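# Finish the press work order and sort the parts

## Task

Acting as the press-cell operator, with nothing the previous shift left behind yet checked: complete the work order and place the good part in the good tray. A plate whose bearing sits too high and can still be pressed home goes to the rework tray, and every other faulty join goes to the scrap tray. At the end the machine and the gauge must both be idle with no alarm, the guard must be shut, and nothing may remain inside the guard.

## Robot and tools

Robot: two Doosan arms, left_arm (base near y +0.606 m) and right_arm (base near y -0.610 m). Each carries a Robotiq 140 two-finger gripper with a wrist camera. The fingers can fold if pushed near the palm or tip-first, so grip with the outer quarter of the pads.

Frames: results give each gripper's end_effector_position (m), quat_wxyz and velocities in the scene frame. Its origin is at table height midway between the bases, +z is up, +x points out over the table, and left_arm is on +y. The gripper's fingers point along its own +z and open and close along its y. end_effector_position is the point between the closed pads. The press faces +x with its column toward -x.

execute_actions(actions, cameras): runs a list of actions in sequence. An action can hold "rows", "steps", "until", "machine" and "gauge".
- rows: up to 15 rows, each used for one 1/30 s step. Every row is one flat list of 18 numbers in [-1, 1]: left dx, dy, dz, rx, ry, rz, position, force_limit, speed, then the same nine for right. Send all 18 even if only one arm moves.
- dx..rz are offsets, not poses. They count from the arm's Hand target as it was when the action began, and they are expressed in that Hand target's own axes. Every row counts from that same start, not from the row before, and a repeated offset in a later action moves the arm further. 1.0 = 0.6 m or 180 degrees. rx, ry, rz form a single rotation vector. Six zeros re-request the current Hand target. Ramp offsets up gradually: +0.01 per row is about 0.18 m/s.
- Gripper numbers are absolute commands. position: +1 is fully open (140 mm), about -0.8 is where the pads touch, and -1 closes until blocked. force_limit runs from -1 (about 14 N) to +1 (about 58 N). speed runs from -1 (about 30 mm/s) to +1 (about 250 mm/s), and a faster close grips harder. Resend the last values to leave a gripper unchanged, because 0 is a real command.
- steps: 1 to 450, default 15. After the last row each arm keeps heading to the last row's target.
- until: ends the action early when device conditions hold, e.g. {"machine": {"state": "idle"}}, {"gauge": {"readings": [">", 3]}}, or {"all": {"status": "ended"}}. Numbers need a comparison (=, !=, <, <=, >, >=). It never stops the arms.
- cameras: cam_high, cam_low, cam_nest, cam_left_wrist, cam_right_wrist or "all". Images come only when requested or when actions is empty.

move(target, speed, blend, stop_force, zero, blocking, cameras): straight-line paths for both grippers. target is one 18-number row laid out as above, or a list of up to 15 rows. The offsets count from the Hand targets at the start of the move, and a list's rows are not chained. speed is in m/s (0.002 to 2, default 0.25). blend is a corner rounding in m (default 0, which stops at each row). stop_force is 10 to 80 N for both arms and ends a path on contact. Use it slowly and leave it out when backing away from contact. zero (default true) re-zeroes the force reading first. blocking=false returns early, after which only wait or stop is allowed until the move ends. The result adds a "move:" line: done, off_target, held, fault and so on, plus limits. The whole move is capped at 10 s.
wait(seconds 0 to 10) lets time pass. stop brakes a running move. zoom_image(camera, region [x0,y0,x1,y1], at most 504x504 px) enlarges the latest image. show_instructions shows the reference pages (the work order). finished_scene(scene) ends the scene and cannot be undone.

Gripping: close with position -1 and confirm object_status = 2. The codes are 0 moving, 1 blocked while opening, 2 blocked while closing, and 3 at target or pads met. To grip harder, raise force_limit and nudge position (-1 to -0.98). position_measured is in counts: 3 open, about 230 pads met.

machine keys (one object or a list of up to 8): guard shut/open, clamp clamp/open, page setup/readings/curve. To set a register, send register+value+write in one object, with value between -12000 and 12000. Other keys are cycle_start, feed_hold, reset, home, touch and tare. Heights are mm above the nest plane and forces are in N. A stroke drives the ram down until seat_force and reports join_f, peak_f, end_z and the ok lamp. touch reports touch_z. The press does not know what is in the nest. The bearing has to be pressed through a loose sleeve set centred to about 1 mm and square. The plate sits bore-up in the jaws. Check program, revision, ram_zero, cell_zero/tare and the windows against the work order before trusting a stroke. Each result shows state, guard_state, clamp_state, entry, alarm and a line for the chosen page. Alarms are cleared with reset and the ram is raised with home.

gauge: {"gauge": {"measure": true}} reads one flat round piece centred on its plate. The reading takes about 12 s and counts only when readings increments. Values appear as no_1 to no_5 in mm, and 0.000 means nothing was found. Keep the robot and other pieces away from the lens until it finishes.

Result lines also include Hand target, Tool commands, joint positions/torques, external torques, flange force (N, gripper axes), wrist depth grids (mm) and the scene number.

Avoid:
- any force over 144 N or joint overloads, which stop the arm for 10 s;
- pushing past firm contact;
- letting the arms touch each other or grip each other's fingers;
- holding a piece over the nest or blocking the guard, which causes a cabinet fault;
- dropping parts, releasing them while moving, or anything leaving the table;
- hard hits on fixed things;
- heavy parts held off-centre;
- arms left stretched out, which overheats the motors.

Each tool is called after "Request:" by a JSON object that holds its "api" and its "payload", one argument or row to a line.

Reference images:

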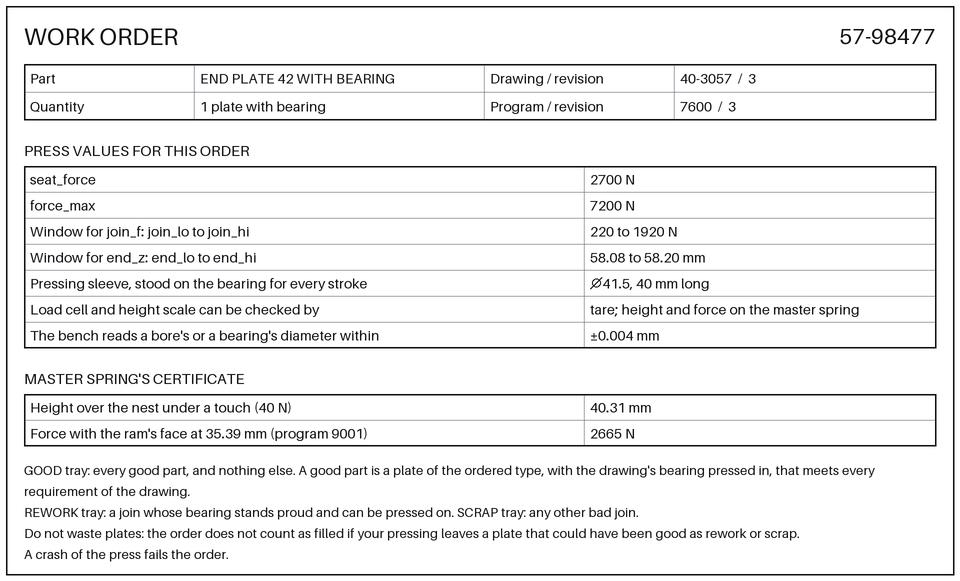

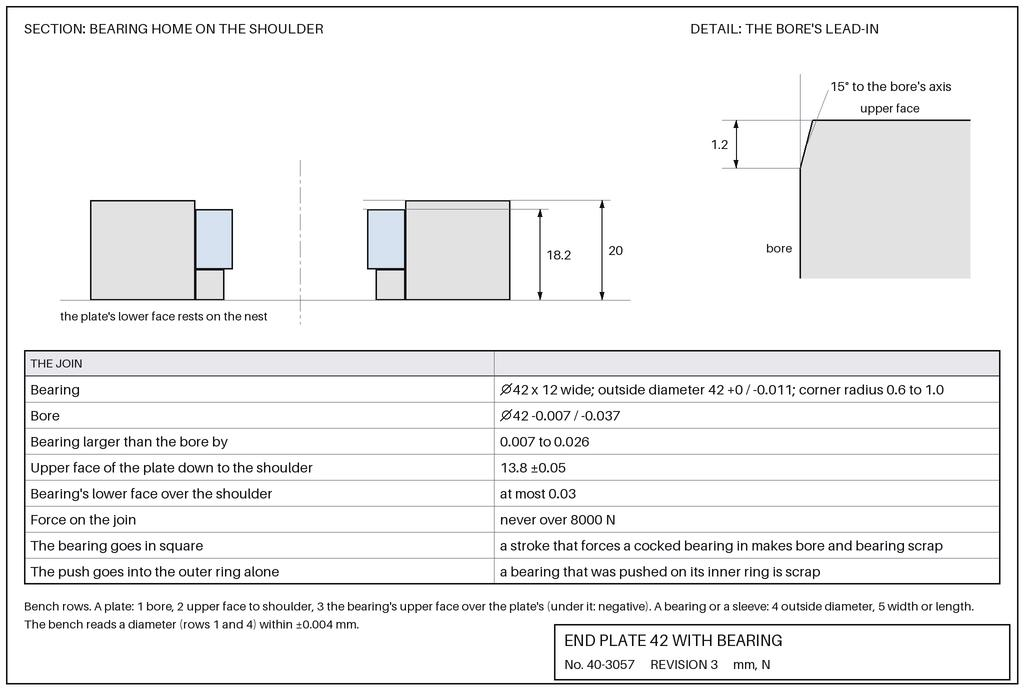

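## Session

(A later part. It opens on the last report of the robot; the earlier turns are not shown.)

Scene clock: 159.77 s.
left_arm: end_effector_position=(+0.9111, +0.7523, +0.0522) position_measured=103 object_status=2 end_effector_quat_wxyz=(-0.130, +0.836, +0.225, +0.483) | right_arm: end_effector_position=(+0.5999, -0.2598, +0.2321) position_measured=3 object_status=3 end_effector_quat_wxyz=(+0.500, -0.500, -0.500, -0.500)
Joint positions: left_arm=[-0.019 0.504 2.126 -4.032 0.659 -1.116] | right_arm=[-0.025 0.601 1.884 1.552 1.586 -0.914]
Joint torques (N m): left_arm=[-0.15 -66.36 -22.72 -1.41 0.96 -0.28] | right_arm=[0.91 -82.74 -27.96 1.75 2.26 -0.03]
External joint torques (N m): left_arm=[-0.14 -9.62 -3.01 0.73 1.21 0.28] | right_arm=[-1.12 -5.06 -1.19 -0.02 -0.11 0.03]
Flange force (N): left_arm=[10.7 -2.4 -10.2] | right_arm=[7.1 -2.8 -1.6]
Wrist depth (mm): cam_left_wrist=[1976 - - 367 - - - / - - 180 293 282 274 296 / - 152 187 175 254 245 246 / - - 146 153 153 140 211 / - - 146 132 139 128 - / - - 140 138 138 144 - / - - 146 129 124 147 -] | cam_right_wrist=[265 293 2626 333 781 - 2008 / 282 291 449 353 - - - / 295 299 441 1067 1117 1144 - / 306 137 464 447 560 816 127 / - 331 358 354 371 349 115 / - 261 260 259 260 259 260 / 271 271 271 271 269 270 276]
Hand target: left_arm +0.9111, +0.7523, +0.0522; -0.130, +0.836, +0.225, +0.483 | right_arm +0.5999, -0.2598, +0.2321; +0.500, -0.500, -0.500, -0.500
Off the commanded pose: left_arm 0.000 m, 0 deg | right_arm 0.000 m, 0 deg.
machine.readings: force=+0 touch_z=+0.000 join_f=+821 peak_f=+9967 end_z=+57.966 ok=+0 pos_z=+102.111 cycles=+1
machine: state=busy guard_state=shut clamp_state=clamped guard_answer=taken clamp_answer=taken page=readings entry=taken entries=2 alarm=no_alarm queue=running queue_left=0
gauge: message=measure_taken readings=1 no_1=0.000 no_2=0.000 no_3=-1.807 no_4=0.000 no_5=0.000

Request:
{"api": "move", "payload": {
  "target": [
    [0.0866, 0, -0.05, 0, 0, 0, -1, -0.1, -1, 0, 0, 0, 0, 0, 0, 1, 1, 1],
    [-0.062, 0.168, -0.3673, 0, 0, 0, -1, -0.1, -1, 0, 0, 0, 0, 0, 0, 1, 1, 1]
  ],
  "speed": [0.08, 0.25],
  "blend": [0.02, 0]
}}

Scene clock: 162.53 s.
left_arm: end_effector_position=(+0.7805, +0.5602, +0.1304) position_measured=103 object_status=2 end_effector_quat_wxyz=(-0.130, +0.836, +0.225, +0.483) | right_arm: end_effector_position=(+0.5999, -0.2598, +0.2321) position_measured=3 object_status=3 end_effector_quat_wxyz=(+0.500, -0.500, -0.500, -0.500)
Joint positions: left_arm=[-0.438 0.275 2.272 -4.568 0.829 -0.877] | right_arm=[-0.025 0.601 1.884 1.552 1.586 -0.914]
Joint torques (N m): left_arm=[-2.65 -56.41 -29.74 0.87 2.54 -0.3] | right_arm=[0.76 -82.98 -27.89 1.77 2.21 0.01]
External joint torques (N m): left_arm=[2.61 -0.55 1.1 -0.07 -0.67 0.3] | right_arm=[-0.9 -5.5 -1.42 -0.04 -0.04 -0.01]
Flange force (N): left_arm=[3.3 -5.1 2.3] | right_arm=[7.7 -2.8 -1.4]
Wrist depth (mm): cam_left_wrist=[1688 401 545 480 510 506 - / 436 - 392 435 440 437 439 / 361 348 324 350 366 352 356 / 312 321 146 154 153 118 314 / - - 143 132 139 118 - / - - 242 237 243 - - / - - 218 218 219 - -] | cam_right_wrist=[265 291 2656 336 2779 2173 1030 / 280 292 720 726 - - 964 / 295 302 1189 1299 1091 - - / 307 140 494 409 602 542 127 / - 148 355 355 362 382 115 / - 260 260 259 259 258 259 / 272 272 271 271 270 270 269]
Hand target: left_arm +0.7805, +0.5601, +0.1304; -0.130, +0.836, +0.225, +0.483 | right_arm +0.5999, -0.2598, +0.2321; +0.500, -0.500, -0.500, -0.500
Off the commanded pose: left_arm 0.000 m, 0 deg | right_arm 0.000 m, 0 deg.
machine.readings: force=+0 touch_z=+40.316 join_f=+821 peak_f=+9967 end_z=+57.966 ok=+0 pos_z=+163.331 cycles=+1
machine: state=idle guard_state=shut clamp_state=clamped guard_answer=taken clamp_answer=taken page=readings entry=taken entries=2 alarm=no_alarm queue=done queue_left=0
gauge: message=measure_taken readings=1 no_1=0.000 no_2=0.000 no_3=-1.807 no_4=0.000 no_5=0.000
move: done

Request:
{"api": "execute_actions", "payload": {
  "actions": [
    {"machine": [{"register": "program", "value": 9001, "write": true}, {"cycle_start": true}], "steps": 450, "until": {"machine": {"state": ["!=", "running"], "queue": ["!=", "running"]}}}
  ]
}}

Scene clock: 167.50 s.
left_arm: end_effector_position=(+0.7805, +0.5601, +0.1304) position_measured=103 object_status=2 end_effector_quat_wxyz=(-0.130, +0.836, +0.225, +0.483) | right_arm: end_effector_position=(+0.5999, -0.2598, +0.2321) position_measured=3 object_status=3 end_effector_quat_wxyz=(+0.500, -0.500, -0.500, -0.500)
Joint positions: left_arm=[-0.439 0.275 2.272 -4.568 0.829 -0.877] | right_arm=[-0.025 0.601 1.884 1.552 1.586 -0.914]
Joint torques (N m): left_arm=[-3.09 -55.95 -29.63 1.17 2.56 -0.44] | right_arm=[0.55 -82.89 -27.8 1.73 2.22 -0.07]
External joint torques (N m): left_arm=[3.19 -0.8 1.02 -0.4 -0.7 0.44] | right_arm=[-0.73 -5.26 -1.43 0 -0.06 0.07]
Flange force (N): left_arm=[4.9 -5.3 2.1] | right_arm=[7.5 -2.4 -1.1]
Wrist depth (mm): cam_left_wrist=[- 361 548 - 526 522 - / 411 - 391 439 437 441 439 / 363 348 337 175 375 353 354 / 310 320 147 153 153 119 314 / - - 143 132 139 118 - / - - 241 236 244 - - / - - 218 218 218 - -] | cam_right_wrist=[265 292 2685 334 - - 2115 / 280 291 701 735 - 1044 - / 295 301 1053 1265 1144 - - / 307 140 497 411 536 810 127 / - 332 398 355 371 - 115 / - 260 259 258 259 258 258 / 272 272 271 270 270 270 266]
Hand target: left_arm +0.7805, +0.5601, +0.1304; -0.130, +0.836, +0.225, +0.483 | right_arm +0.5999, -0.2598, +0.2321; +0.500, -0.500, -0.500, -0.500
Tool commands: left_gripper/position=-1.0 left_gripper/force_limit=-0.1 left_gripper/speed=-1.0 right_gripper/position=+1.0 right_gripper/force_limit=+1.0 right_gripper/speed=+1.0
Off the commanded pose: left_arm 0.000 m, 0 deg | right_arm 0.000 m, 0 deg.
machine.readings: force=+0 touch_z=+40.316 join_f=+2502 peak_f=+2667 end_z=+35.388 ok=+0 pos_z=+163.331 cycles=+2
machine: state=done guard_state=shut clamp_state=clamped guard_answer=taken clamp_answer=taken page=readings entry=taken entries=4 alarm=no_alarm queue=done queue_left=0
gauge: message=measure_taken readings=1 no_1=0.000 no_2=0.000 no_3=-1.807 no_4=0.000 no_5=0.000

Request:
{"api": "execute_actions", "payload": {
  "actions": [
    {"machine": {"page": "setup"}, "steps": 1}
  ]
}}

Scene clock: 167.83 s.
left_arm: end_effector_position=(+0.7805, +0.5601, +0.1304) position_measured=103 object_status=2 end_effector_quat_wxyz=(-0.130, +0.836, +0.225, +0.483) | right_arm: end_effector_position=(+0.5999, -0.2598, +0.2321) position_measured=3 object_status=3 end_effector_quat_wxyz=(+0.500, -0.500, -0.500, -0.500)
Joint positions: left_arm=[-0.439 0.275 2.272 -4.568 0.829 -0.877] | right_arm=[-0.025 0.601 1.884 1.552 1.586 -0.914]
Joint torques (N m): left_arm=[-2.57 -56.38 -29.52 1.14 2.55 -0.44] | right_arm=[0.53 -82.49 -28.07 1.74 2.22 -0.09]
External joint torques (N m): left_arm=[2.4 -0.9 0.75 -0.32 -0.69 0.44] | right_arm=[-0.66 -6.26 -1.4 0 -0.05 0.09]
Flange force (N): left_arm=[4.5 -4.2 1.1] | right_arm=[8.8 -3.5 -1.0]
Wrist depth (mm): cam_left_wrist=[2064 - 539 - 559 514 1112 / 401 363 391 439 435 437 438 / 361 348 324 348 380 353 356 / 310 319 146 155 153 128 314 / - - 143 132 139 118 - / - - 242 238 242 - - / - - 218 219 218 - -] | cam_right_wrist=[265 337 2656 334 - 1044 1138 / 279 293 448 752 - 1112 912 / 296 302 1058 1313 1144 1201 - / 308 140 459 411 604 816 126 / - 332 373 355 396 - 115 / - 260 259 260 258 258 256 / 272 272 263 268 - 271 263]
Hand target: left_arm +0.7805, +0.5601, +0.1304; -0.130, +0.836, +0.225, +0.483 | right_arm +0.5999, -0.2598, +0.2321; +0.500, -0.500, -0.500, -0.500
Tool commands: left_gripper/position=-1.0 left_gripper/force_limit=-0.1 left_gripper/speed=-1.0 right_gripper/position=+1.0 right_gripper/force_limit=+1.0 right_gripper/speed=+1.0
Off the commanded pose: left_arm 0.000 m, 0 deg | right_arm 0.000 m, 0 deg.
machine.setup: program=+9001 ram_zero=+156.669 seat_force=+200 force_max=+7200 join_lo=+220 join_hi=+1920 end_lo=+58.080 end_hi=+58.200 cell_gain=+0.915 cell_zero=-77 program_revision=+1 program_top=+35.390 stored1_number=+7085 stored1_revision=+5 stored2_number=+9001 stored2_revision=+1 stored3_number=+8201 stored3_revision=+2 stored4_number=+8205 stored4_revision=+6 stored5_number=+7600 stored5_revision=+3
machine: state=done guard_state=shut clamp_state=clamped guard_answer=taken clamp_answer=taken page=setup entry=taken entries=4 alarm=no_alarm queue=done queue_left=0
gauge: message=measure_taken readings=1 no_1=0.000 no_2=0.000 no_3=-1.807 no_4=0.000 no_5=0.000

Request:
{"api": "execute_actions", "payload": {
  "actions": [
    {"machine": [{"register": "program", "value": 7600, "write": true}, {"register": "seat_force", "value": 2700, "write": true}, {"guard": "open"}, {"clamp": "open"}], "steps": 1}
  ]
}}

Request:
{"api": "move", "payload": {
  "target": [
    [-0.0122, -0.091, -0.0212, -0.5774, 0, 0.3333, -1, -0.1, -1, 0, 0, 0, 0, 0, 0, 1, 1, 1],
    [-0.1382, -0.2657, -0.171, -0.5774, 0, 0.3333, -1, -0.1, -1, 0, 0, 0, 0, 0, 0, 1, 1, 1]
  ],
  "speed": 0.25,
  "blend": [0.02, 0],
  "cameras": ["cam_left_wrist", "cam_high"]
}}

Scene clock: 168.43 s.
left_arm: end_effector_position=(+0.7805, +0.5601, +0.1304) position_measured=103 object_status=2 end_effector_quat_wxyz=(-0.130, +0.836, +0.225, +0.483) | right_arm: end_effector_position=(+0.5999, -0.2598, +0.2321) position_measured=3 object_status=3 end_effector_quat_wxyz=(+0.500, -0.500, -0.500, -0.500)
Joint positions: left_arm=[-0.439 0.275 2.272 -4.568 0.829 -0.877] | right_arm=[-0.025 0.601 1.884 1.552 1.586 -0.914]
Joint torques (N m): left_arm=[-2.75 -56.35 -29.49 1.19 2.5 -0.46] | right_arm=[0.4 -82.85 -27.95 1.75 2.26 -0.01]
External joint torques (N m): left_arm=[2.74 -0.79 0.76 -0.39 -0.63 0.46] | right_arm=[-0.52 -5.75 -1.32 -0.02 -0.08 0.01]
Flange force (N): left_arm=[4.8 -4.3 1.5] | right_arm=[8.0 -3.2 -0.8]
Wrist depth (mm): cam_left_wrist=[- 355 547 - 534 499 - / 417 361 389 439 438 441 440 / 364 349 326 176 365 353 356 / 310 322 146 153 154 128 314 / - - 143 132 139 118 - / - - 243 237 243 - - / - - 218 219 219 - -] | cam_right_wrist=[266 293 2656 334 622 945 - / 276 292 709 733 - - 2096 / 294 381 454 1207 941 - - / 307 139 457 411 546 802 127 / - 328 409 357 372 353 115 / - 260 259 259 259 259 259 / - 277 272 271 269 267 -]
Hand target: left_arm +0.7805, +0.5601, +0.1304; -0.130, +0.836, +0.225, +0.483 | right_arm +0.5999, -0.2598, +0.2321; +0.500, -0.500, -0.500, -0.500
Tool commands: left_gripper/position=-1.0 left_gripper/force_limit=-0.1 left_gripper/speed=-1.0 right_gripper/position=+1.0 right_gripper/force_limit=+1.0 right_gripper/speed=+1.0
Off the commanded pose: left_arm 0.000 m, 0 deg | right_arm 0.000 m, 0 deg.
machine.setup: program=+7600 ram_zero=+156.669 seat_force=+2700 force_max=+7200 join_lo=+220 join_hi=+1920 end_lo=+58.080 end_hi=+58.200 cell_gain=+0.915 cell_zero=-77 program_revision=+3 program_top=+58.200 stored1_number=+7085 stored1_revision=+5 stored2_number=+9001 stored2_revision=+1 stored3_number=+8201 stored3_revision=+2 stored4_number=+8205 stored4_revision=+6 stored5_number=+7600 stored5_revision=+3
machine: state=done guard_state=shut clamp_state=clamped guard_answer=taken clamp_answer=taken page=setup entry=taken entries=6 alarm=no_alarm queue=running queue_left=2
gauge: message=measure_taken readings=1 no_1=0.000 no_2=0.000 no_3=-1.807 no_4=0.000 no_5=0.000

Scene clock: 173.77 s.
left_arm: end_effector_position=(+0.5879, +0.6326, +0.1099) position_measured=103 object_status=2 end_effector_quat_wxyz=(+0.354, +0.613, -0.612, +0.354) | right_arm: end_effector_position=(+0.5999, -0.2598, +0.2321) position_measured=3 object_status=3 end_effector_quat_wxyz=(+0.500, -0.500, -0.500, -0.500)
Joint positions: left_arm=[0.542 0.431 2.078 -0.877 1.414 -2.124] | right_arm=[-0.025 0.601 1.884 1.552 1.586 -0.914]
Joint torques (N m): left_arm=[-3.22 -63.63 -21.11 -0.19 2.79 -0.38] | right_arm=[0.97 -82.84 -27.99 1.72 2.29 0.01]
External joint torques (N m): left_arm=[3.28 -1.47 -0.15 0.59 -0.71 0.38] | right_arm=[-1.16 -5 -1.11 0.01 -0.13 -0.01]
Flange force (N): left_arm=[-1.3 4.5 -4.2] | right_arm=[6.9 -2.9 -1.6]
Wrist depth (mm): cam_left_wrist=[503 503 492 483 484 502 2267 / 397 399 401 404 406 412 416 / 312 332 288 176 283 328 325 / 284 293 145 155 153 140 291 / - - 143 132 139 118 - / - - 220 215 221 - - / - - 197 198 198 - -] | cam_right_wrist=[265 292 2626 332 - - 1959 / 279 291 1207 1112 - - 2043 / 296 299 1062 1067 1213 1149 2153 / 306 140 498 447 486 833 127 / - 137 368 349 371 349 115 / - 285 284 285 284 283 256 / 272 271 272 271 270 270 269]
Hand target: left_arm +0.5878, +0.6326, +0.1099; +0.354, +0.613, -0.612, +0.354 | right_arm +0.5999, -0.2598, +0.2321; +0.500, -0.500, -0.500, -0.500
Off the commanded pose: left_arm 0.000 m, 0 deg | right_arm 0.000 m, 0 deg.
machine.setup: program=+7600 ram_zero=+156.669 seat_force=+2700 force_max=+7200 join_lo=+220 join_hi=+1920 end_lo=+58.080 end_hi=+58.200 cell_gain=+0.915 cell_zero=-77 program_revision=+3 program_top=+58.200 stored1_number=+7085 stored1_revision=+5 stored2_number=+9001 stored2_revision=+1 stored3_number=+8201 stored3_revision=+2 stored4_number=+8205 stored4_revision=+6 stored5_number=+7600 stored5_revision=+3
machine: state=idle guard_state=open clamp_state=open guard_answer=taken clamp_answer=taken page=setup entry=taken entries=6 alarm=no_alarm queue=done queue_left=0
gauge: message=measure_taken readings=1 no_1=0.000 no_2=0.000 no_3=-1.807 no_4=0.000 no_5=0.000
move: done
camera_calibration:
cam_left_wrist: T_world_to_cam=[[-0.999885, -0.00545353, 0.0141312, 0.596827], [-0.0132708, 0.765147, -0.643718, -0.405211], [-0.00730191, -0.643832, -0.765132, 0.63907], [0, 0, 0, 1]] pos_world=[0.596047, 0.724755, 0.219697]
Images, in order (width x height): cam_high 672x504, cam_left_wrist 672x504.

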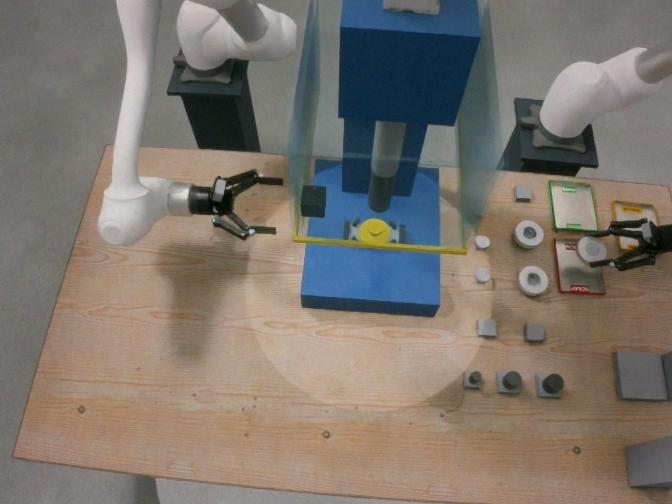

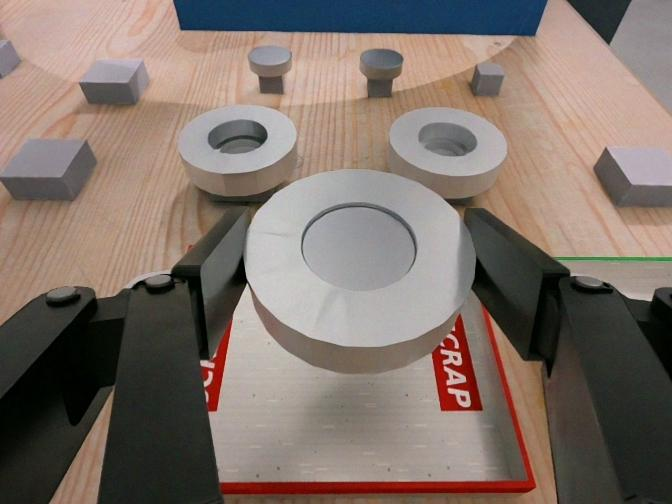

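Request:
{"api": "move", "payload": {
  "target": [-0.1299, 0, 0.075, 0, 0, 0, -1, -0.1, -1, 0, 0, 0, 0, 0, 0, 1, 1, 1],
  "speed": 0.025,
  "stop_force": 10,
  "cameras": ["cam_left_wrist"]
}}

Scene clock: 178.23 s.
left_arm: end_effector_position=(+0.5877, +0.6325, +0.0271) position_measured=103 object_status=2 end_effector_quat_wxyz=(+0.354, +0.613, -0.612, +0.354) | right_arm: end_effector_position=(+0.5999, -0.2598, +0.2321) position_measured=3 object_status=3 end_effector_quat_wxyz=(+0.500, -0.500, -0.500, -0.500)
Joint positions: left_arm=[0.542 0.561 2.098 -0.902 1.32 -2.005] | right_arm=[-0.025 0.601 1.884 1.552 1.586 -0.914]
Joint torques (N m): left_arm=[-4.82 -57.22 -12.7 1.7 -3.95 -1.02] | right_arm=[0.63 -82.67 -27.83 1.79 2.26 -0.01]
External joint torques (N m): left_arm=[4.88 -14.21 -2.79 -1.44 6.16 1.02] | right_arm=[-0.76 -6.1 -1.6 -0.05 -0.09 0]
Flange force (N): left_arm=[21.1 8.4 -20.5] | right_arm=[8.5 -3.0 -1.2]
Wrist depth (mm): cam_left_wrist=[313 249 231 318 241 251 327 / 248 249 241 254 245 247 258 / 207 198 205 205 206 206 200 / 177 175 146 153 153 140 176 / - - 146 131 138 128 - / - - 137 137 137 134 - / - - 124 125 125 125 -] | cam_right_wrist=[265 292 2716 332 - 926 930 / 281 283 1166 1207 - 1072 - / 296 302 516 1127 1101 2845 - / 307 140 500 409 542 909 127 / - 331 412 348 372 378 115 / - 284 - 284 298 283 - / 268 271 274 271 270 269 -]
Hand target: left_arm +0.5877, +0.6325, +0.0271; +0.354, +0.613, -0.612, +0.354 (not the last commanded pose) | right_arm +0.5999, -0.2598, +0.2321; +0.500, -0.500, -0.500, -0.500
Off the commanded pose: left_arm 0.007 m, 0 deg | right_arm 0.000 m, 0 deg.
machine.setup: program=+7600 ram_zero=+156.669 seat_force=+2700 force_max=+7200 join_lo=+220 join_hi=+1920 end_lo=+58.080 end_hi=+58.200 cell_gain=+0.915 cell_zero=-77 program_revision=+3 program_top=+58.200 stored1_number=+7085 stored1_revision=+5 stored2_number=+9001 stored2_revision=+1 stored3_number=+8201 stored3_revision=+2 stored4_number=+8205 stored4_revision=+6 stored5_number=+7600 stored5_revision=+3
machine: state=idle guard_state=open clamp_state=open guard_answer=taken clamp_answer=taken page=setup entry=taken entries=6 alarm=no_alarm queue=done queue_left=0
gauge: message=measure_taken readings=1 no_1=0.000 no_2=0.000 no_3=-1.807 no_4=0.000 no_5=0.000
move: contact (left_arm)
camera_calibration:
cam_left_wrist: T_world_to_cam=[[-0.999887, -0.00522929, 0.0140806, 0.597643], [-0.0130703, 0.764828, -0.644102, -0.45835], [-0.00740105, -0.644213, -0.76481, 0.576005], [0, 0, 0, 1]] pos_world=[0.595848, 0.724754, 0.136895]
Images, in order (width x height): cam_left_wrist 672x504.

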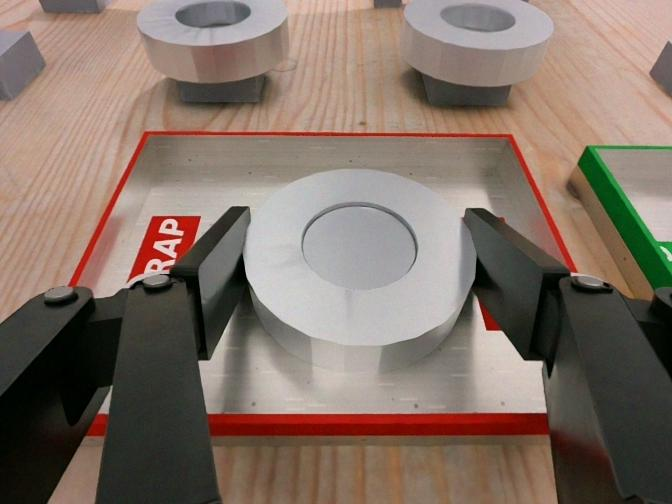

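Request:
{"api": "zoom_image", "payload": {
  "camera": "cam_left_wrist",
  "region": [110, 0, 570, 130]
}}

Request:
{"api": "move", "payload": {
  "target": [
    [0, 0, 0, 0, 0, 0, 0.42, -0.1, -1, 0, 0, 0, 0, 0, 0, 1, 1, 1],
    [0, 0, -0.1667, 0, 0, 0, 0.42, -0.1, -1, 0, 0, 0, 0, 0, 0, 1, 1, 1]
  ],
  "speed": [0.05, 0.1],
  "blend": 0,
  "cameras": ["cam_left_wrist"]
}}

Scaled by 1.096.

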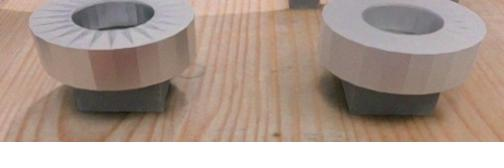

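Scene clock: 180.90 s.
left_arm: end_effector_position=(+0.5876, +0.7191, +0.0770) position_measured=76 object_status=3 end_effector_quat_wxyz=(+0.354, +0.613, -0.612, +0.354) | right_arm: end_effector_position=(+0.5999, -0.2598, +0.2321) position_measured=3 object_status=3 end_effector_quat_wxyz=(+0.500, -0.500, -0.500, -0.500)
Joint positions: left_arm=[0.661 0.532 1.989 -0.788 1.458 -2.067] | right_arm=[-0.025 0.601 1.884 1.552 1.586 -0.914]
Joint torques (N m): left_arm=[-3.1 -70.82 -19.67 0.43 2.16 -0.52] | right_arm=[0.76 -83.1 -27.93 1.7 2.24 -0.06]
External joint torques (N m): left_arm=[2.95 -3.22 -1.07 0.18 -0.03 0.52] | right_arm=[-0.91 -5.04 -1.23 0.01 -0.07 0.06]
Flange force (N): left_arm=[2.1 4.2 -4.9] | right_arm=[7.1 -2.6 -1.3]
Wrist depth (mm): cam_left_wrist=[446 430 335 430 347 437 465 / 327 341 317 344 332 348 336 / 282 284 280 252 274 285 285 / 241 242 232 227 234 161 250 / - - 207 213 214 137 - / - - 188 189 189 190 - / - - 170 170 170 163 -] | cam_right_wrist=[265 275 1177 334 - 1062 2343 / 279 291 1320 1251 2685 1091 1975 / 296 302 1106 1201 1122 - - / 307 140 501 410 564 833 127 / - 136 350 349 - 349 115 / - 284 284 283 283 284 262 / - 271 271 271 270 267 266]
Hand target: left_arm +0.5876, +0.7192, +0.0770; +0.354, +0.613, -0.612, +0.354 | right_arm +0.5999, -0.2598, +0.2321; +0.500, -0.500, -0.500, -0.500
Off the commanded pose: left_arm 0.000 m, 0 deg | right_arm 0.000 m, 0 deg.
machine.setup: program=+7600 ram_zero=+156.669 seat_force=+2700 force_max=+7200 join_lo=+220 join_hi=+1920 end_lo=+58.080 end_hi=+58.200 cell_gain=+0.915 cell_zero=-77 program_revision=+3 program_top=+58.200 stored1_number=+7085 stored1_revision=+5 stored2_number=+9001 stored2_revision=+1 stored3_number=+8201 stored3_revision=+2 stored4_number=+8205 stored4_revision=+6 stored5_number=+7600 stored5_revision=+3
machine: state=idle guard_state=open clamp_state=open guard_answer=taken clamp_answer=taken page=setup entry=taken entries=6 alarm=no_alarm queue=done queue_left=0
gauge: message=measure_taken readings=1 no_1=0.000 no_2=0.000 no_3=-1.807 no_4=0.000 no_5=0.000
move: done
camera_calibration:
cam_left_wrist: T_world_to_cam=[[-0.999887, -0.00522929, 0.0140806, 0.597293], [-0.0130703, 0.764828, -0.644102, -0.492444], [-0.00740105, -0.644213, -0.76481, 0.669958], [0, 0, 0, 1]] pos_world=[0.595748, 0.811354, 0.186795]
Images, in order (width x height): cam_left_wrist 672x504.

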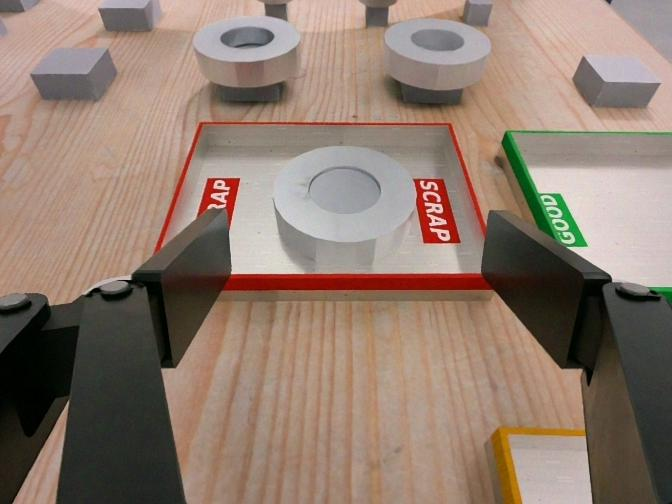

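Request:
{"api": "move", "payload": {
  "target": [
    [0.1607, -0.1307, 0.2106, 0, 0, 0, 0.42, -0.1, -1, 0, 0, 0, 0, 0, 0, 1, 1, 1],
    [0.1607, -0.1307, 0.3772, 0, 0, 0, 0.42, -0.1, -1, 0, 0, 0, 0, 0, 0, 1, 1, 1]
  ],
  "speed": [0.2, 0.1],
  "blend": [0.01, 0],
  "cameras": ["cam_left_wrist"]
}}

Scene clock: 183.67 s.
left_arm: end_effector_position=(+0.6665, +0.4751, +0.0477) position_measured=76 object_status=3 end_effector_quat_wxyz=(+0.354, +0.613, -0.612, +0.354) | right_arm: end_effector_position=(+0.5999, -0.2598, +0.2321) position_measured=3 object_status=3 end_effector_quat_wxyz=(+0.500, -0.500, -0.500, -0.500)
Joint positions: left_arm=[0.246 0.536 2.077 -1.126 1.222 -2.124] | right_arm=[-0.025 0.601 1.884 1.552 1.586 -0.914]
Joint torques (N m): left_arm=[-3.18 -68.12 -17.44 0.11 2.02 -0.35] | right_arm=[0.88 -82.61 -27.9 1.73 2.28 0.02]
External joint torques (N m): left_arm=[2.99 -2.65 -0.03 -0.37 0.05 0.35] | right_arm=[-1.02 -6.08 -1.5 0.01 -0.11 -0.03]
Flange force (N): left_arm=[1.1 3.7 -5.0] | right_arm=[8.4 -3.2 -1.5]
Wrist depth (mm): cam_left_wrist=[356 359 344 347 345 356 350 / 298 284 288 266 292 272 295 / 237 237 239 175 242 242 243 / 203 208 150 171 155 162 171 / - - 170 131 139 171 - / - - 158 156 160 160 - / - - 142 143 143 144 -] | cam_right_wrist=[266 291 2716 337 - - 2173 / 280 285 2951 1053 - 1026 2060 / 296 302 507 1096 1030 1017 2173 / 306 137 499 409 546 818 127 / - 127 372 350 371 370 115 / - 285 284 284 284 284 - / 272 273 271 271 270 270 269]
Hand target: left_arm +0.6665, +0.4751, +0.0476; +0.354, +0.613, -0.612, +0.354 | right_arm +0.5999, -0.2598, +0.2321; +0.500, -0.500, -0.500, -0.500
Off the commanded pose: left_arm 0.000 m, 0 deg | right_arm 0.000 m, 0 deg.
machine.setup: program=+7600 ram_zero=+156.669 seat_force=+2700 force_max=+7200 join_lo=+220 join_hi=+1920 end_lo=+58.080 end_hi=+58.200 cell_gain=+0.915 cell_zero=-77 program_revision=+3 program_top=+58.200 stored1_number=+7085 stored1_revision=+5 stored2_number=+9001 stored2_revision=+1 stored3_number=+8201 stored3_revision=+2 stored4_number=+8205 stored4_revision=+6 stored5_number=+7600 stored5_revision=+3
machine: state=idle guard_state=open clamp_state=open guard_answer=taken clamp_answer=taken page=setup entry=taken entries=6 alarm=no_alarm queue=done queue_left=0
gauge: message=measure_taken readings=1 no_1=0.000 no_2=0.000 no_3=-1.807 no_4=0.000 no_5=0.000
move: done
camera_calibration:
cam_left_wrist: T_world_to_cam=[[-0.999887, -0.00522929, 0.0140806, 0.675221], [-0.0130703, 0.764828, -0.644102, -0.323669], [-0.00740105, -0.644213, -0.76481, 0.490944], [0, 0, 0, 1]] pos_world=[0.674548, 0.567354, 0.157495]
Images, in order (width x height): cam_left_wrist 672x504.

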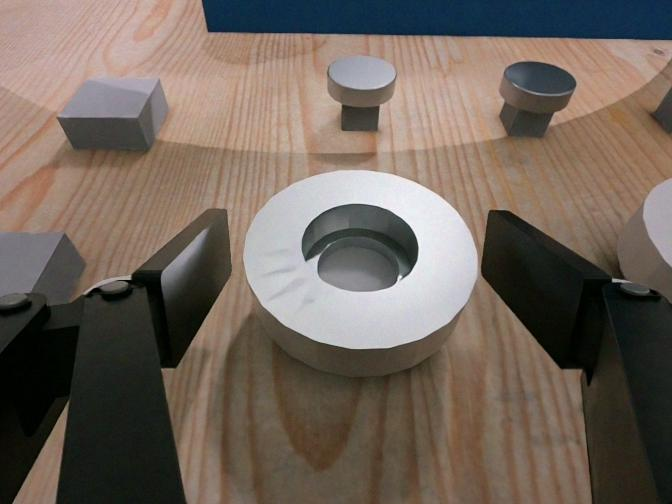

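Request:
{"api": "execute_actions", "payload": {
  "actions": [
    {"rows": [[0,0,0,0,0,0,-1,-0.1,-1,0,0,0,0,0,0,1,1,1]], "steps": 60}
  ]
}}

Scene clock: 185.93 s.
left_arm: end_effector_position=(+0.6664, +0.4751, +0.0476) position_measured=103 object_status=2 end_effector_quat_wxyz=(+0.354, +0.613, -0.612, +0.354) | right_arm: end_effector_position=(+0.5999, -0.2598, +0.2321) position_measured=3 object_status=3 end_effector_quat_wxyz=(+0.500, -0.500, -0.500, -0.500)
Joint positions: left_arm=[0.246 0.536 2.078 -1.126 1.222 -2.124] | right_arm=[-0.025 0.601 1.884 1.552 1.586 -0.914]
Joint torques (N m): left_arm=[-3.88 -64.78 -15.78 0.17 0.93 -0.54] | right_arm=[0.36 -82.92 -28.07 1.78 2.26 -0.07]
External joint torques (N m): left_arm=[3.42 -5.87 -1.7 -0.45 1.14 0.54] | right_arm=[-0.44 -6.13 -1.36 -0.05 -0.07 0.07]
Flange force (N): left_arm=[5.3 3.5 -9.4] | right_arm=[8.6 -3.4 -0.7]
Wrist depth (mm): cam_left_wrist=[356 359 347 343 347 351 349 / 296 285 288 268 291 269 295 / 237 238 239 176 241 241 244 / 197 209 150 169 153 140 171 / - - 141 131 138 119 - / - - 159 156 160 160 - / - - 142 143 143 144 -] | cam_right_wrist=[265 293 2716 336 - - - / 275 291 393 1067 - 1172 2115 / 296 302 2951 1149 - 1021 - / 306 140 394 411 988 916 126 / - 331 369 349 372 353 115 / - 272 269 284 283 284 280 / 272 272 271 272 271 274 -]
Hand target: left_arm +0.6665, +0.4751, +0.0476; +0.354, +0.613, -0.612, +0.354 | right_arm +0.5999, -0.2598, +0.2321; +0.500, -0.500, -0.500, -0.500
Off the commanded pose: left_arm 0.000 m, 0 deg | right_arm 0.000 m, 0 deg.
machine.setup: program=+7600 ram_zero=+156.669 seat_force=+2700 force_max=+7200 join_lo=+220 join_hi=+1920 end_lo=+58.080 end_hi=+58.200 cell_gain=+0.915 cell_zero=-77 program_revision=+3 program_top=+58.200 stored1_number=+7085 stored1_revision=+5 stored2_number=+9001 stored2_revision=+1 stored3_number=+8201 stored3_revision=+2 stored4_number=+8205 stored4_revision=+6 stored5_number=+7600 stored5_revision=+3
machine: state=idle guard_state=open clamp_state=open guard_answer=taken clamp_answer=taken page=setup entry=taken entries=6 alarm=no_alarm queue=done queue_left=0
gauge: message=measure_taken readings=1 no_1=0.000 no_2=0.000 no_3=-1.807 no_4=0.000 no_5=0.000

Request:
{"api": "move", "payload": {
  "target": [
    [0.101, 0, -0.0583, 0, 0, 0, -1, -0.1, -1, 0, 0, 0, 0, 0, 0, 1, 1, 1],
    [0.0982, -0.1892, -0.1047, 0, 0, 0, -1, -0.1, -1, 0, 0, 0, 0, 0, 0, 1, 1, 1],
    [0.017, -0.2225, -0.2117, 0.5774, 0, -0.3333, -1, -0.1, -1, 0, 0, 0, 0, 0, 0, 1, 1, 1],
    [-0.1768, -0.408, -0.431, 0.5774, 0, -0.3333, -1, -0.1, -1, 0, 0, 0, 0, 0, 0, 1, 1, 1]
  ],
  "speed": [0.1, 0.25, 0.3, 0.2],
  "blend": [0.015, 0.03, 0.03, 0]
}}

Request:
{"api": "move", "payload": {
  "target": [-0.0577, 0, 0.0333, 0, 0, 0, -1, -0.1, -1, 0, 0, 0, 0, 0, 0, 1, 1, 1],
  "speed": 0.02,
  "stop_force": 10,
  "cameras": ["cam_left_wrist"]
}}

Scene clock: 192.50 s.
left_arm: end_effector_position=(+0.9107, +0.7525, +0.0846) position_measured=103 object_status=2 end_effector_quat_wxyz=(-0.129, +0.836, +0.225, +0.483) | right_arm: end_effector_position=(+0.5999, -0.2598, +0.2321) position_measured=3 object_status=3 end_effector_quat_wxyz=(+0.500, -0.500, -0.500, -0.500)
Joint positions: left_arm=[-0.018 0.451 2.118 -4.095 0.622 -1.037] | right_arm=[-0.025 0.601 1.884 1.552 1.586 -0.914]
Joint torques (N m): left_arm=[-3.57 -72.73 -28.52 -0.53 2.71 -0.4] | right_arm=[0.59 -82.55 -28.12 1.72 2.25 0.02]
External joint torques (N m): left_arm=[3.54 -1.55 0.37 -0.11 -0.61 0.4] | right_arm=[-0.69 -6.48 -1.29 0.02 -0.07 -0.02]
Flange force (N): left_arm=[4.8 -5.7 -0.3] | right_arm=[8.9 -4.0 -1.0]
Wrist depth (mm): cam_left_wrist=[- 1976 1410 440 - - - / 1779 1700 215 352 - - 356 / 1584 - - 176 295 285 295 / - 150 146 174 154 140 252 / - - 140 132 139 119 - / - - 170 166 170 192 - / - - 172 156 156 - -] | cam_right_wrist=[265 291 2543 332 781 - - / 276 292 435 357 821 - 1912 / 295 303 455 1265 1166 - 2213 / 306 140 461 413 533 799 127 / - 332 374 351 358 387 115 / - 285 284 274 266 283 - / 272 271 271 270 272 269 -]
Hand target: left_arm +0.9108, +0.7525, +0.0846; -0.129, +0.836, +0.225, +0.483 | right_arm +0.5999, -0.2598, +0.2321; +0.500, -0.500, -0.500, -0.500
Off the commanded pose: left_arm 0.000 m, 0 deg | right_arm 0.000 m, 0 deg.
machine.setup: program=+7600 ram_zero=+156.669 seat_force=+2700 force_max=+7200 join_lo=+220 join_hi=+1920 end_lo=+58.080 end_hi=+58.200 cell_gain=+0.915 cell_zero=-77 program_revision=+3 program_top=+58.200 stored1_number=+7085 stored1_revision=+5 stored2_number=+9001 stored2_revision=+1 stored3_number=+8201 stored3_revision=+2 stored4_number=+8205 stored4_revision=+6 stored5_number=+7600 stored5_revision=+3
machine: state=idle guard_state=open clamp_state=open guard_answer=taken clamp_answer=taken page=setup entry=taken entries=6 alarm=no_alarm queue=done queue_left=0
gauge: message=measure_taken readings=1 no_1=0.000 no_2=0.000 no_3=-1.807 no_4=0.000 no_5=0.000
move: done

Scene clock: 195.10 s.
left_arm: end_effector_position=(+0.9108, +0.7525, +0.0517) position_measured=103 object_status=2 end_effector_quat_wxyz=(-0.129, +0.836, +0.225, +0.483) | right_arm: end_effector_position=(+0.5999, -0.2598, +0.2321) position_measured=3 object_status=3 end_effector_quat_wxyz=(+0.500, -0.500, -0.500, -0.500)
Joint positions: left_arm=[-0.018 0.505 2.126 -4.029 0.66 -1.119] | right_arm=[-0.025 0.601 1.884 1.552 1.586 -0.914]
Joint torques (N m): left_arm=[-3.76 -60.05 -21.29 -0.92 -1.76 -0.28] | right_arm=[0.65 -82.79 -28.02 1.72 2.26 -0.02]
External joint torques (N m): left_arm=[3.48 -16.05 -4.39 0.25 3.93 0.28] | right_arm=[-0.78 -5.7 -1.27 0 -0.09 0.02]
Flange force (N): left_arm=[17.2 -7.5 -16.3] | right_arm=[8.0 -3.2 -1.1]
Wrist depth (mm): cam_left_wrist=[1700 1779 - 365 348 - - / - - - 292 295 272 295 / - - - 175 245 245 246 / - - 146 169 153 140 210 / - - 141 131 138 119 - / - - 140 134 137 144 - / - - 146 129 124 - -] | cam_right_wrist=[261 293 2716 331 789 - 972 / 283 292 2414 869 813 1053 2255 / 296 303 1366 1195 1138 1122 1927 / 306 140 472 407 495 885 127 / - 331 371 350 372 355 115 / - 284 284 283 285 283 - / 271 271 271 271 270 269 269]
Hand target: left_arm +0.9108, +0.7525, +0.0517; -0.129, +0.836, +0.225, +0.483 (not the last commanded pose) | right_arm +0.5999, -0.2598, +0.2321; +0.500, -0.500, -0.500, -0.500
Off the commanded pose: left_arm 0.007 m, 0 deg | right_arm 0.000 m, 0 deg.
machine.setup: program=+7600 ram_zero=+156.669 seat_force=+2700 force_max=+7200 join_lo=+220 join_hi=+1920 end_lo=+58.080 end_hi=+58.200 cell_gain=+0.915 cell_zero=-77 program_revision=+3 program_top=+58.200 stored1_number=+7085 stored1_revision=+5 stored2_number=+9001 stored2_revision=+1 stored3_number=+8201 stored3_revision=+2 stored4_number=+8205 stored4_revision=+6 stored5_number=+7600 stored5_revision=+3
machine: state=idle guard_state=open clamp_state=open guard_answer=taken clamp_answer=taken page=setup entry=taken entries=6 alarm=no_alarm queue=done queue_left=0
gauge: message=measure_taken readings=1 no_1=0.000 no_2=0.000 no_3=-1.807 no_4=0.000 no_5=0.000
move: contact (left_arm)
camera_calibration:
cam_left_wrist: T_world_to_cam=[[0.504683, -0.863182, 0.014554, 0.196179], [-0.656616, -0.394745, -0.642675, 0.928636], [0.560491, 0.314791, -0.766, -0.564302], [0, 0, 0, 1]] pos_world=[0.827036, 0.71355, 0.1617]
Images, in order (width x height): cam_left_wrist 672x504.

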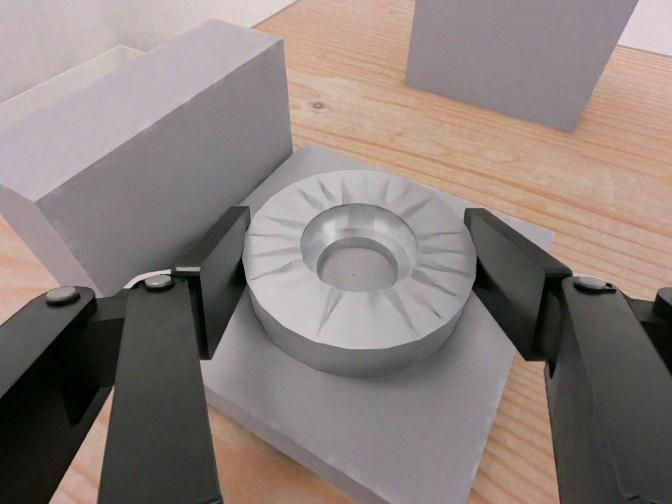

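Request:
{"api": "move", "payload": {
  "target": [
    [0, 0, 0, 0, 0, 0, 0.42, -0.1, -1, 0, 0, 0, 0, 0, 0, 1, 1, 1],
    [0, 0, -0.1667, 0, 0, 0, 0.42, -0.1, -1, 0, 0, 0, 0, 0, 0, 1, 1, 1],
    [-0.0615, 0.1688, -0.3678, 0, 0, 0, 0.42, -0.1, -1, 0, 0, 0, 0, 0, 0, 1, 1, 1]
  ],
  "speed": [0.05, 0.1, 0.25],
  "blend": [0, 0.02, 0]
}}

Request:
{"api": "execute_actions", "payload": {
  "actions": [
    {"gauge": {"measure": true}, "steps": 1}
  ]
}}

Scene clock: 198.37 s.
left_arm: end_effector_position=(+0.7804, +0.5599, +0.1303) position_measured=76 object_status=3 end_effector_quat_wxyz=(-0.129, +0.836, +0.225, +0.483) | right_arm: end_effector_position=(+0.5999, -0.2598, +0.2321) position_measured=3 object_status=3 end_effector_quat_wxyz=(+0.500, -0.500, -0.500, -0.500)
Joint positions: left_arm=[-0.439 0.276 2.272 -4.568 0.829 -0.878] | right_arm=[-0.025 0.601 1.884 1.552 1.586 -0.914]
Joint torques (N m): left_arm=[-3.65 -54.48 -27.86 0.79 1.88 -0.39] | right_arm=[0.91 -82.95 -27.87 1.77 2.27 -0.03]
External joint torques (N m): left_arm=[3.52 -2.87 -0.87 0.02 -0.02 0.39] | right_arm=[-1.06 -5.8 -1.66 -0.02 -0.09 0.03]
Flange force (N): left_arm=[8.3 -5.1 1.2] | right_arm=[8.2 -2.5 -1.5]
Wrist depth (mm): cam_left_wrist=[- - 544 - 526 1192 - / 404 340 366 436 436 440 442 / 363 348 325 362 364 365 358 / 311 311 302 312 312 148 315 / - - 272 274 273 137 - / - - 243 242 242 226 - / - - 217 218 218 213 -] | cam_right_wrist=[265 291 2626 335 627 - - / 280 291 701 733 2626 1091 - / 295 303 1106 1350 1138 1004 - / 306 140 460 448 535 926 127 / - 331 371 349 372 349 115 / - 285 297 273 284 283 284 / 272 264 271 270 271 270 -]
Hand target: left_arm +0.7804, +0.5599, +0.1303; -0.129, +0.836, +0.225, +0.483 | right_arm +0.5999, -0.2598, +0.2321; +0.500, -0.500, -0.500, -0.500
Off the commanded pose: left_arm 0.000 m, 0 deg | right_arm 0.000 m, 0 deg.
machine.setup: program=+7600 ram_zero=+156.669 seat_force=+2700 force_max=+7200 join_lo=+220 join_hi=+1920 end_lo=+58.080 end_hi=+58.200 cell_gain=+0.915 cell_zero=-77 program_revision=+3 program_top=+58.200 stored1_number=+7085 stored1_revision=+5 stored2_number=+9001 stored2_revision=+1 stored3_number=+8201 stored3_revision=+2 stored4_number=+8205 stored4_revision=+6 stored5_number=+7600 stored5_revision=+3
machine: state=idle guard_state=open clamp_state=open guard_answer=taken clamp_answer=taken page=setup entry=taken entries=6 alarm=no_alarm queue=done queue_left=0
gauge: message=measure_taken readings=1 no_1=0.000 no_2=0.000 no_3=-1.807 no_4=0.000 no_5=0.000
move: done

Scene clock: 198.60 s.
left_arm: end_effector_position=(+0.7804, +0.5599, +0.1303) position_measured=76 object_status=3 end_effector_quat_wxyz=(-0.129, +0.836, +0.225, +0.483) | right_arm: end_effector_position=(+0.5999, -0.2598, +0.2321) position_measured=3 object_status=3 end_effector_quat_wxyz=(+0.500, -0.500, -0.500, -0.500)
Joint positions: left_arm=[-0.439 0.276 2.272 -4.568 0.829 -0.878] | right_arm=[-0.025 0.601 1.884 1.552 1.586 -0.914]
Joint torques (N m): left_arm=[-2.98 -54.37 -28.07 0.77 1.86 -0.41] | right_arm=[0.68 -82.93 -28.08 1.77 2.19 -0.02]
External joint torques (N m): left_arm=[3.14 -2.98 -0.65 0 0.01 0.41] | right_arm=[-0.77 -6.01 -1.39 -0.03 -0.01 0.02]
Flange force (N): left_arm=[8.0 -5.1 0.3] | right_arm=[8.4 -3.3 -1.2]
Wrist depth (mm): cam_left_wrist=[- 381 547 465 503 509 - / 431 - 364 439 437 439 441 / 360 347 326 364 364 352 355 / 311 310 312 313 313 161 313 / - - 272 273 273 137 - / - - 242 242 243 236 - / - - 218 218 219 215 -] | cam_right_wrist=[265 271 1048 334 648 - - / 279 292 720 733 - - - / - 302 - 1258 1122 1112 - / 306 137 488 446 593 836 126 / - 331 372 350 370 357 115 / - 284 284 285 272 284 271 / 272 272 271 274 268 269 269]
Hand target: left_arm +0.7804, +0.5599, +0.1303; -0.129, +0.836, +0.225, +0.483 | right_arm +0.5999, -0.2598, +0.2321; +0.500, -0.500, -0.500, -0.500
Tool commands: left_gripper/position=+0.42 left_gripper/force_limit=-0.1 left_gripper/speed=-1.0 right_gripper/position=+1.0 right_gripper/force_limit=+1.0 right_gripper/speed=+1.0
Off the commanded pose: left_arm 0.000 m, 0 deg | right_arm 0.000 m, 0 deg.
machine.setup: program=+7600 ram_zero=+156.669 seat_force=+2700 force_max=+7200 join_lo=+220 join_hi=+1920 end_lo=+58.080 end_hi=+58.200 cell_gain=+0.915 cell_zero=-77 program_revision=+3 program_top=+58.200 stored1_number=+7085 stored1_revision=+5 stored2_number=+9001 stored2_revision=+1 stored3_number=+8201 stored3_revision=+2 stored4_number=+8205 stored4_revision=+6 stored5_number=+7600 stored5_revision=+3
machine: state=idle guard_state=open clamp_state=open guard_answer=taken clamp_answer=taken page=setup entry=taken entries=6 alarm=no_alarm queue=done queue_left=0
gauge: state=busy message=measure_taken readings=1 no_1=0.000 no_2=0.000 no_3=-1.807 no_4=0.000 no_5=0.000

Request:
{"api": "move", "payload": {
  "target": [
    [-0.0083, 0.0289, -0.0144, -0.5774, 0, 0.3333, 0.42, -0.1, -1, 0, 0, 0, 0, 0, 0, 1, 1, 1],
    [-0.138, 0.2415, -0.4378, -0.5774, 0, 0.3333, 0.42, -0.1, -1, 0, 0, 0, 0, 0, 0, 1, 1, 1],
    [-0.2375, 0.5123, -0.6042, -0.5774, 0, 0.3333, 0.42, -0.1, -1, 0, 0, 0, 0, 0, 0, 1, 1, 1],
    [-0.3458, 0.6373, -0.625, -0.5774, 0, 0.3333, 0.42, -0.1, -1, 0, 0, 0, 0, 0, 0, 1, 1, 1]
  ],
  "speed": [0.3, 0.3, 0.2, 0.1],
  "blend": [0.03, 0.03, 0.015, 0],
  "cameras": ["cam_left_wrist", "cam_nest"]
}}

Scene clock: 205.87 s.
left_arm: end_effector_position=(+0.6016, +0.0142, +0.1387) position_measured=76 object_status=3 end_effector_quat_wxyz=(+0.354, +0.613, -0.612, +0.354) | right_arm: end_effector_position=(+0.5999, -0.2598, +0.2321) position_measured=3 object_status=3 end_effector_quat_wxyz=(+0.500, -0.500, -0.500, -0.500)
Joint positions: left_arm=[-0.554 0.396 2.054 -1.648 0.804 -2.394] | right_arm=[-0.025 0.601 1.884 1.552 1.586 -0.914]
Joint torques (N m): left_arm=[-1.39 -63.55 -24.25 -1.68 1.72 -0.33] | right_arm=[0.77 -82.36 -28.13 1.75 2.26 -0.02]
External joint torques (N m): left_arm=[1.14 -2.05 -0.9 0.16 -0.06 0.33] | right_arm=[-0.91 -6.34 -1.33 -0.01 -0.09 0.02]
Flange force (N): left_arm=[1.3 -0.4 -3.2] | right_arm=[8.8 -3.8 -1.3]
Wrist depth (mm): cam_left_wrist=[554 557 559 563 575 574 553 / 427 256 267 209 270 273 209 / 214 222 223 132 171 226 219 / 195 190 150 146 147 141 194 / - - 167 135 138 148 - / - - 149 126 126 150 - / - - 134 104 106 135 -] | cam_right_wrist=[- 292 711 333 - - - / 279 293 685 525 2716 2656 2173 / - 302 703 510 518 1112 2078 / - 140 476 419 492 845 127 / - 331 373 350 371 350 115 / - 285 284 284 298 282 271 / 272 272 271 270 275 269 269]
Hand target: left_arm +0.6016, +0.0141, +0.1387; +0.354, +0.613, -0.612, +0.354 | right_arm +0.5999, -0.2598, +0.2321; +0.500, -0.500, -0.500, -0.500
Off the commanded pose: left_arm 0.000 m, 0 deg | right_arm 0.000 m, 0 deg.
machine.setup: program=+7600 ram_zero=+156.669 seat_force=+2700 force_max=+7200 join_lo=+220 join_hi=+1920 end_lo=+58.080 end_hi=+58.200 cell_gain=+0.915 cell_zero=-77 program_revision=+3 program_top=+58.200 stored1_number=+7085 stored1_revision=+5 stored2_number=+9001 stored2_revision=+1 stored3_number=+8201 stored3_revision=+2 stored4_number=+8205 stored4_revision=+6 stored5_number=+7600 stored5_revision=+3
machine: state=idle guard_state=open clamp_state=open guard_answer=taken clamp_answer=taken page=setup entry=taken entries=6 alarm=no_alarm queue=done queue_left=0
gauge: message=measure_taken readings=1 no_1=0.000 no_2=0.000 no_3=-1.807 no_4=0.000 no_5=0.000
move: done
camera_calibration:
cam_left_wrist: T_world_to_cam=[[-0.999891, -0.00541432, 0.0137106, 0.606749], [-0.0129726, 0.764916, -0.644, 0.0866519], [-0.00700066, -0.644107, -0.764903, 0.262923], [0, 0, 0, 1]] pos_world=[0.609648, 0.106354, 0.248595]
Images, in order (width x height): cam_nest 672x504, cam_left_wrist 672x504.

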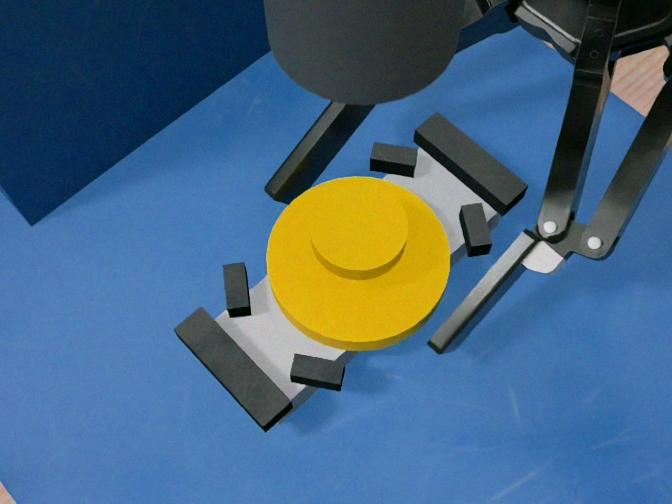

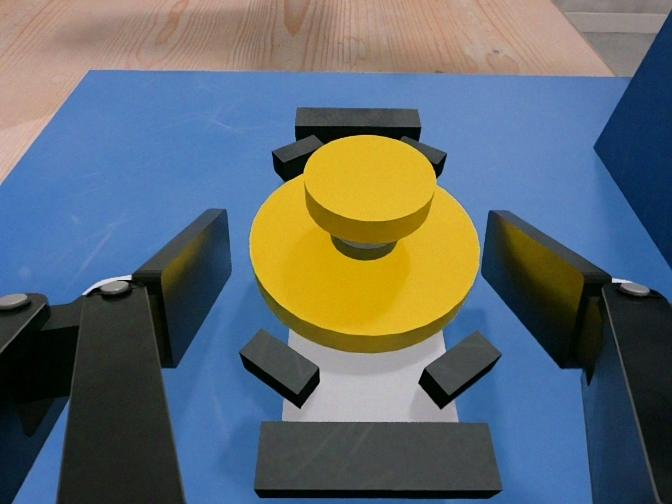

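Request:
{"api": "execute_actions", "payload": {
  "actions": [
    {"rows":[[0,0,0,0,0,0,-1,-0.1,-1,0,0,0,0,0,0,1,1,1]],"steps":60}
  ]
}}

Scene clock: 210.40 s.
left_arm: end_effector_position=(+0.6016, +0.0141, +0.1387) position_measured=103 object_status=2 end_effector_quat_wxyz=(+0.354, +0.613, -0.612, +0.354) | right_arm: end_effector_position=(+0.5999, -0.2598, +0.2321) position_measured=3 object_status=3 end_effector_quat_wxyz=(+0.500, -0.500, -0.500, -0.500)
Joint positions: left_arm=[-0.554 0.396 2.054 -1.648 0.804 -2.394] | right_arm=[-0.025 0.601 1.884 1.552 1.586 -0.914]
Joint torques (N m): left_arm=[-4.65 -57.48 -23.97 -1.24 0.26 -0.31] | right_arm=[0.86 -83.17 -27.95 1.8 2.25 -0.04]
External joint torques (N m): left_arm=[4.71 -7.86 -1.11 -0.26 1.38 0.31] | right_arm=[-1 -5.85 -1.61 -0.04 -0.07 0.04]
Flange force (N): left_arm=[3.1 1.5 -14.9] | right_arm=[8.2 -2.7 -1.5]
Wrist depth (mm): cam_left_wrist=[556 565 563 564 571 568 2267 / 468 255 267 209 261 272 219 / 219 222 216 132 187 226 218 / 190 196 147 146 151 129 194 / - - 145 135 138 119 - / - - 145 126 126 150 - / - - 131 104 106 - -] | cam_right_wrist=[265 293 716 334 - 1127 2008 / 279 292 679 525 - 1086 2320 / 295 297 703 511 1133 1475 - / 306 137 506 437 491 821 127 / - 331 352 349 371 370 115 / - 285 298 283 285 283 258 / 273 272 271 271 270 270 266]
Hand target: left_arm +0.6016, +0.0141, +0.1387; +0.354, +0.613, -0.612, +0.354 | right_arm +0.5999, -0.2598, +0.2321; +0.500, -0.500, -0.500, -0.500
Off the commanded pose: left_arm 0.000 m, 0 deg | right_arm 0.000 m, 0 deg.
machine.setup: program=+7600 ram_zero=+156.669 seat_force=+2700 force_max=+7200 join_lo=+220 join_hi=+1920 end_lo=+58.080 end_hi=+58.200 cell_gain=+0.915 cell_zero=-77 program_revision=+3 program_top=+58.200 stored1_number=+7085 stored1_revision=+5 stored2_number=+9001 stored2_revision=+1 stored3_number=+8201 stored3_revision=+2 stored4_number=+8205 stored4_revision=+6 stored5_number=+7600 stored5_revision=+3
machine: state=idle guard_state=open clamp_state=open guard_answer=taken clamp_answer=taken page=setup entry=taken entries=6 alarm=no_alarm queue=done queue_left=0
gauge: message=measure_taken readings=1 no_1=0.000 no_2=0.000 no_3=-1.807 no_4=0.000 no_5=0.000


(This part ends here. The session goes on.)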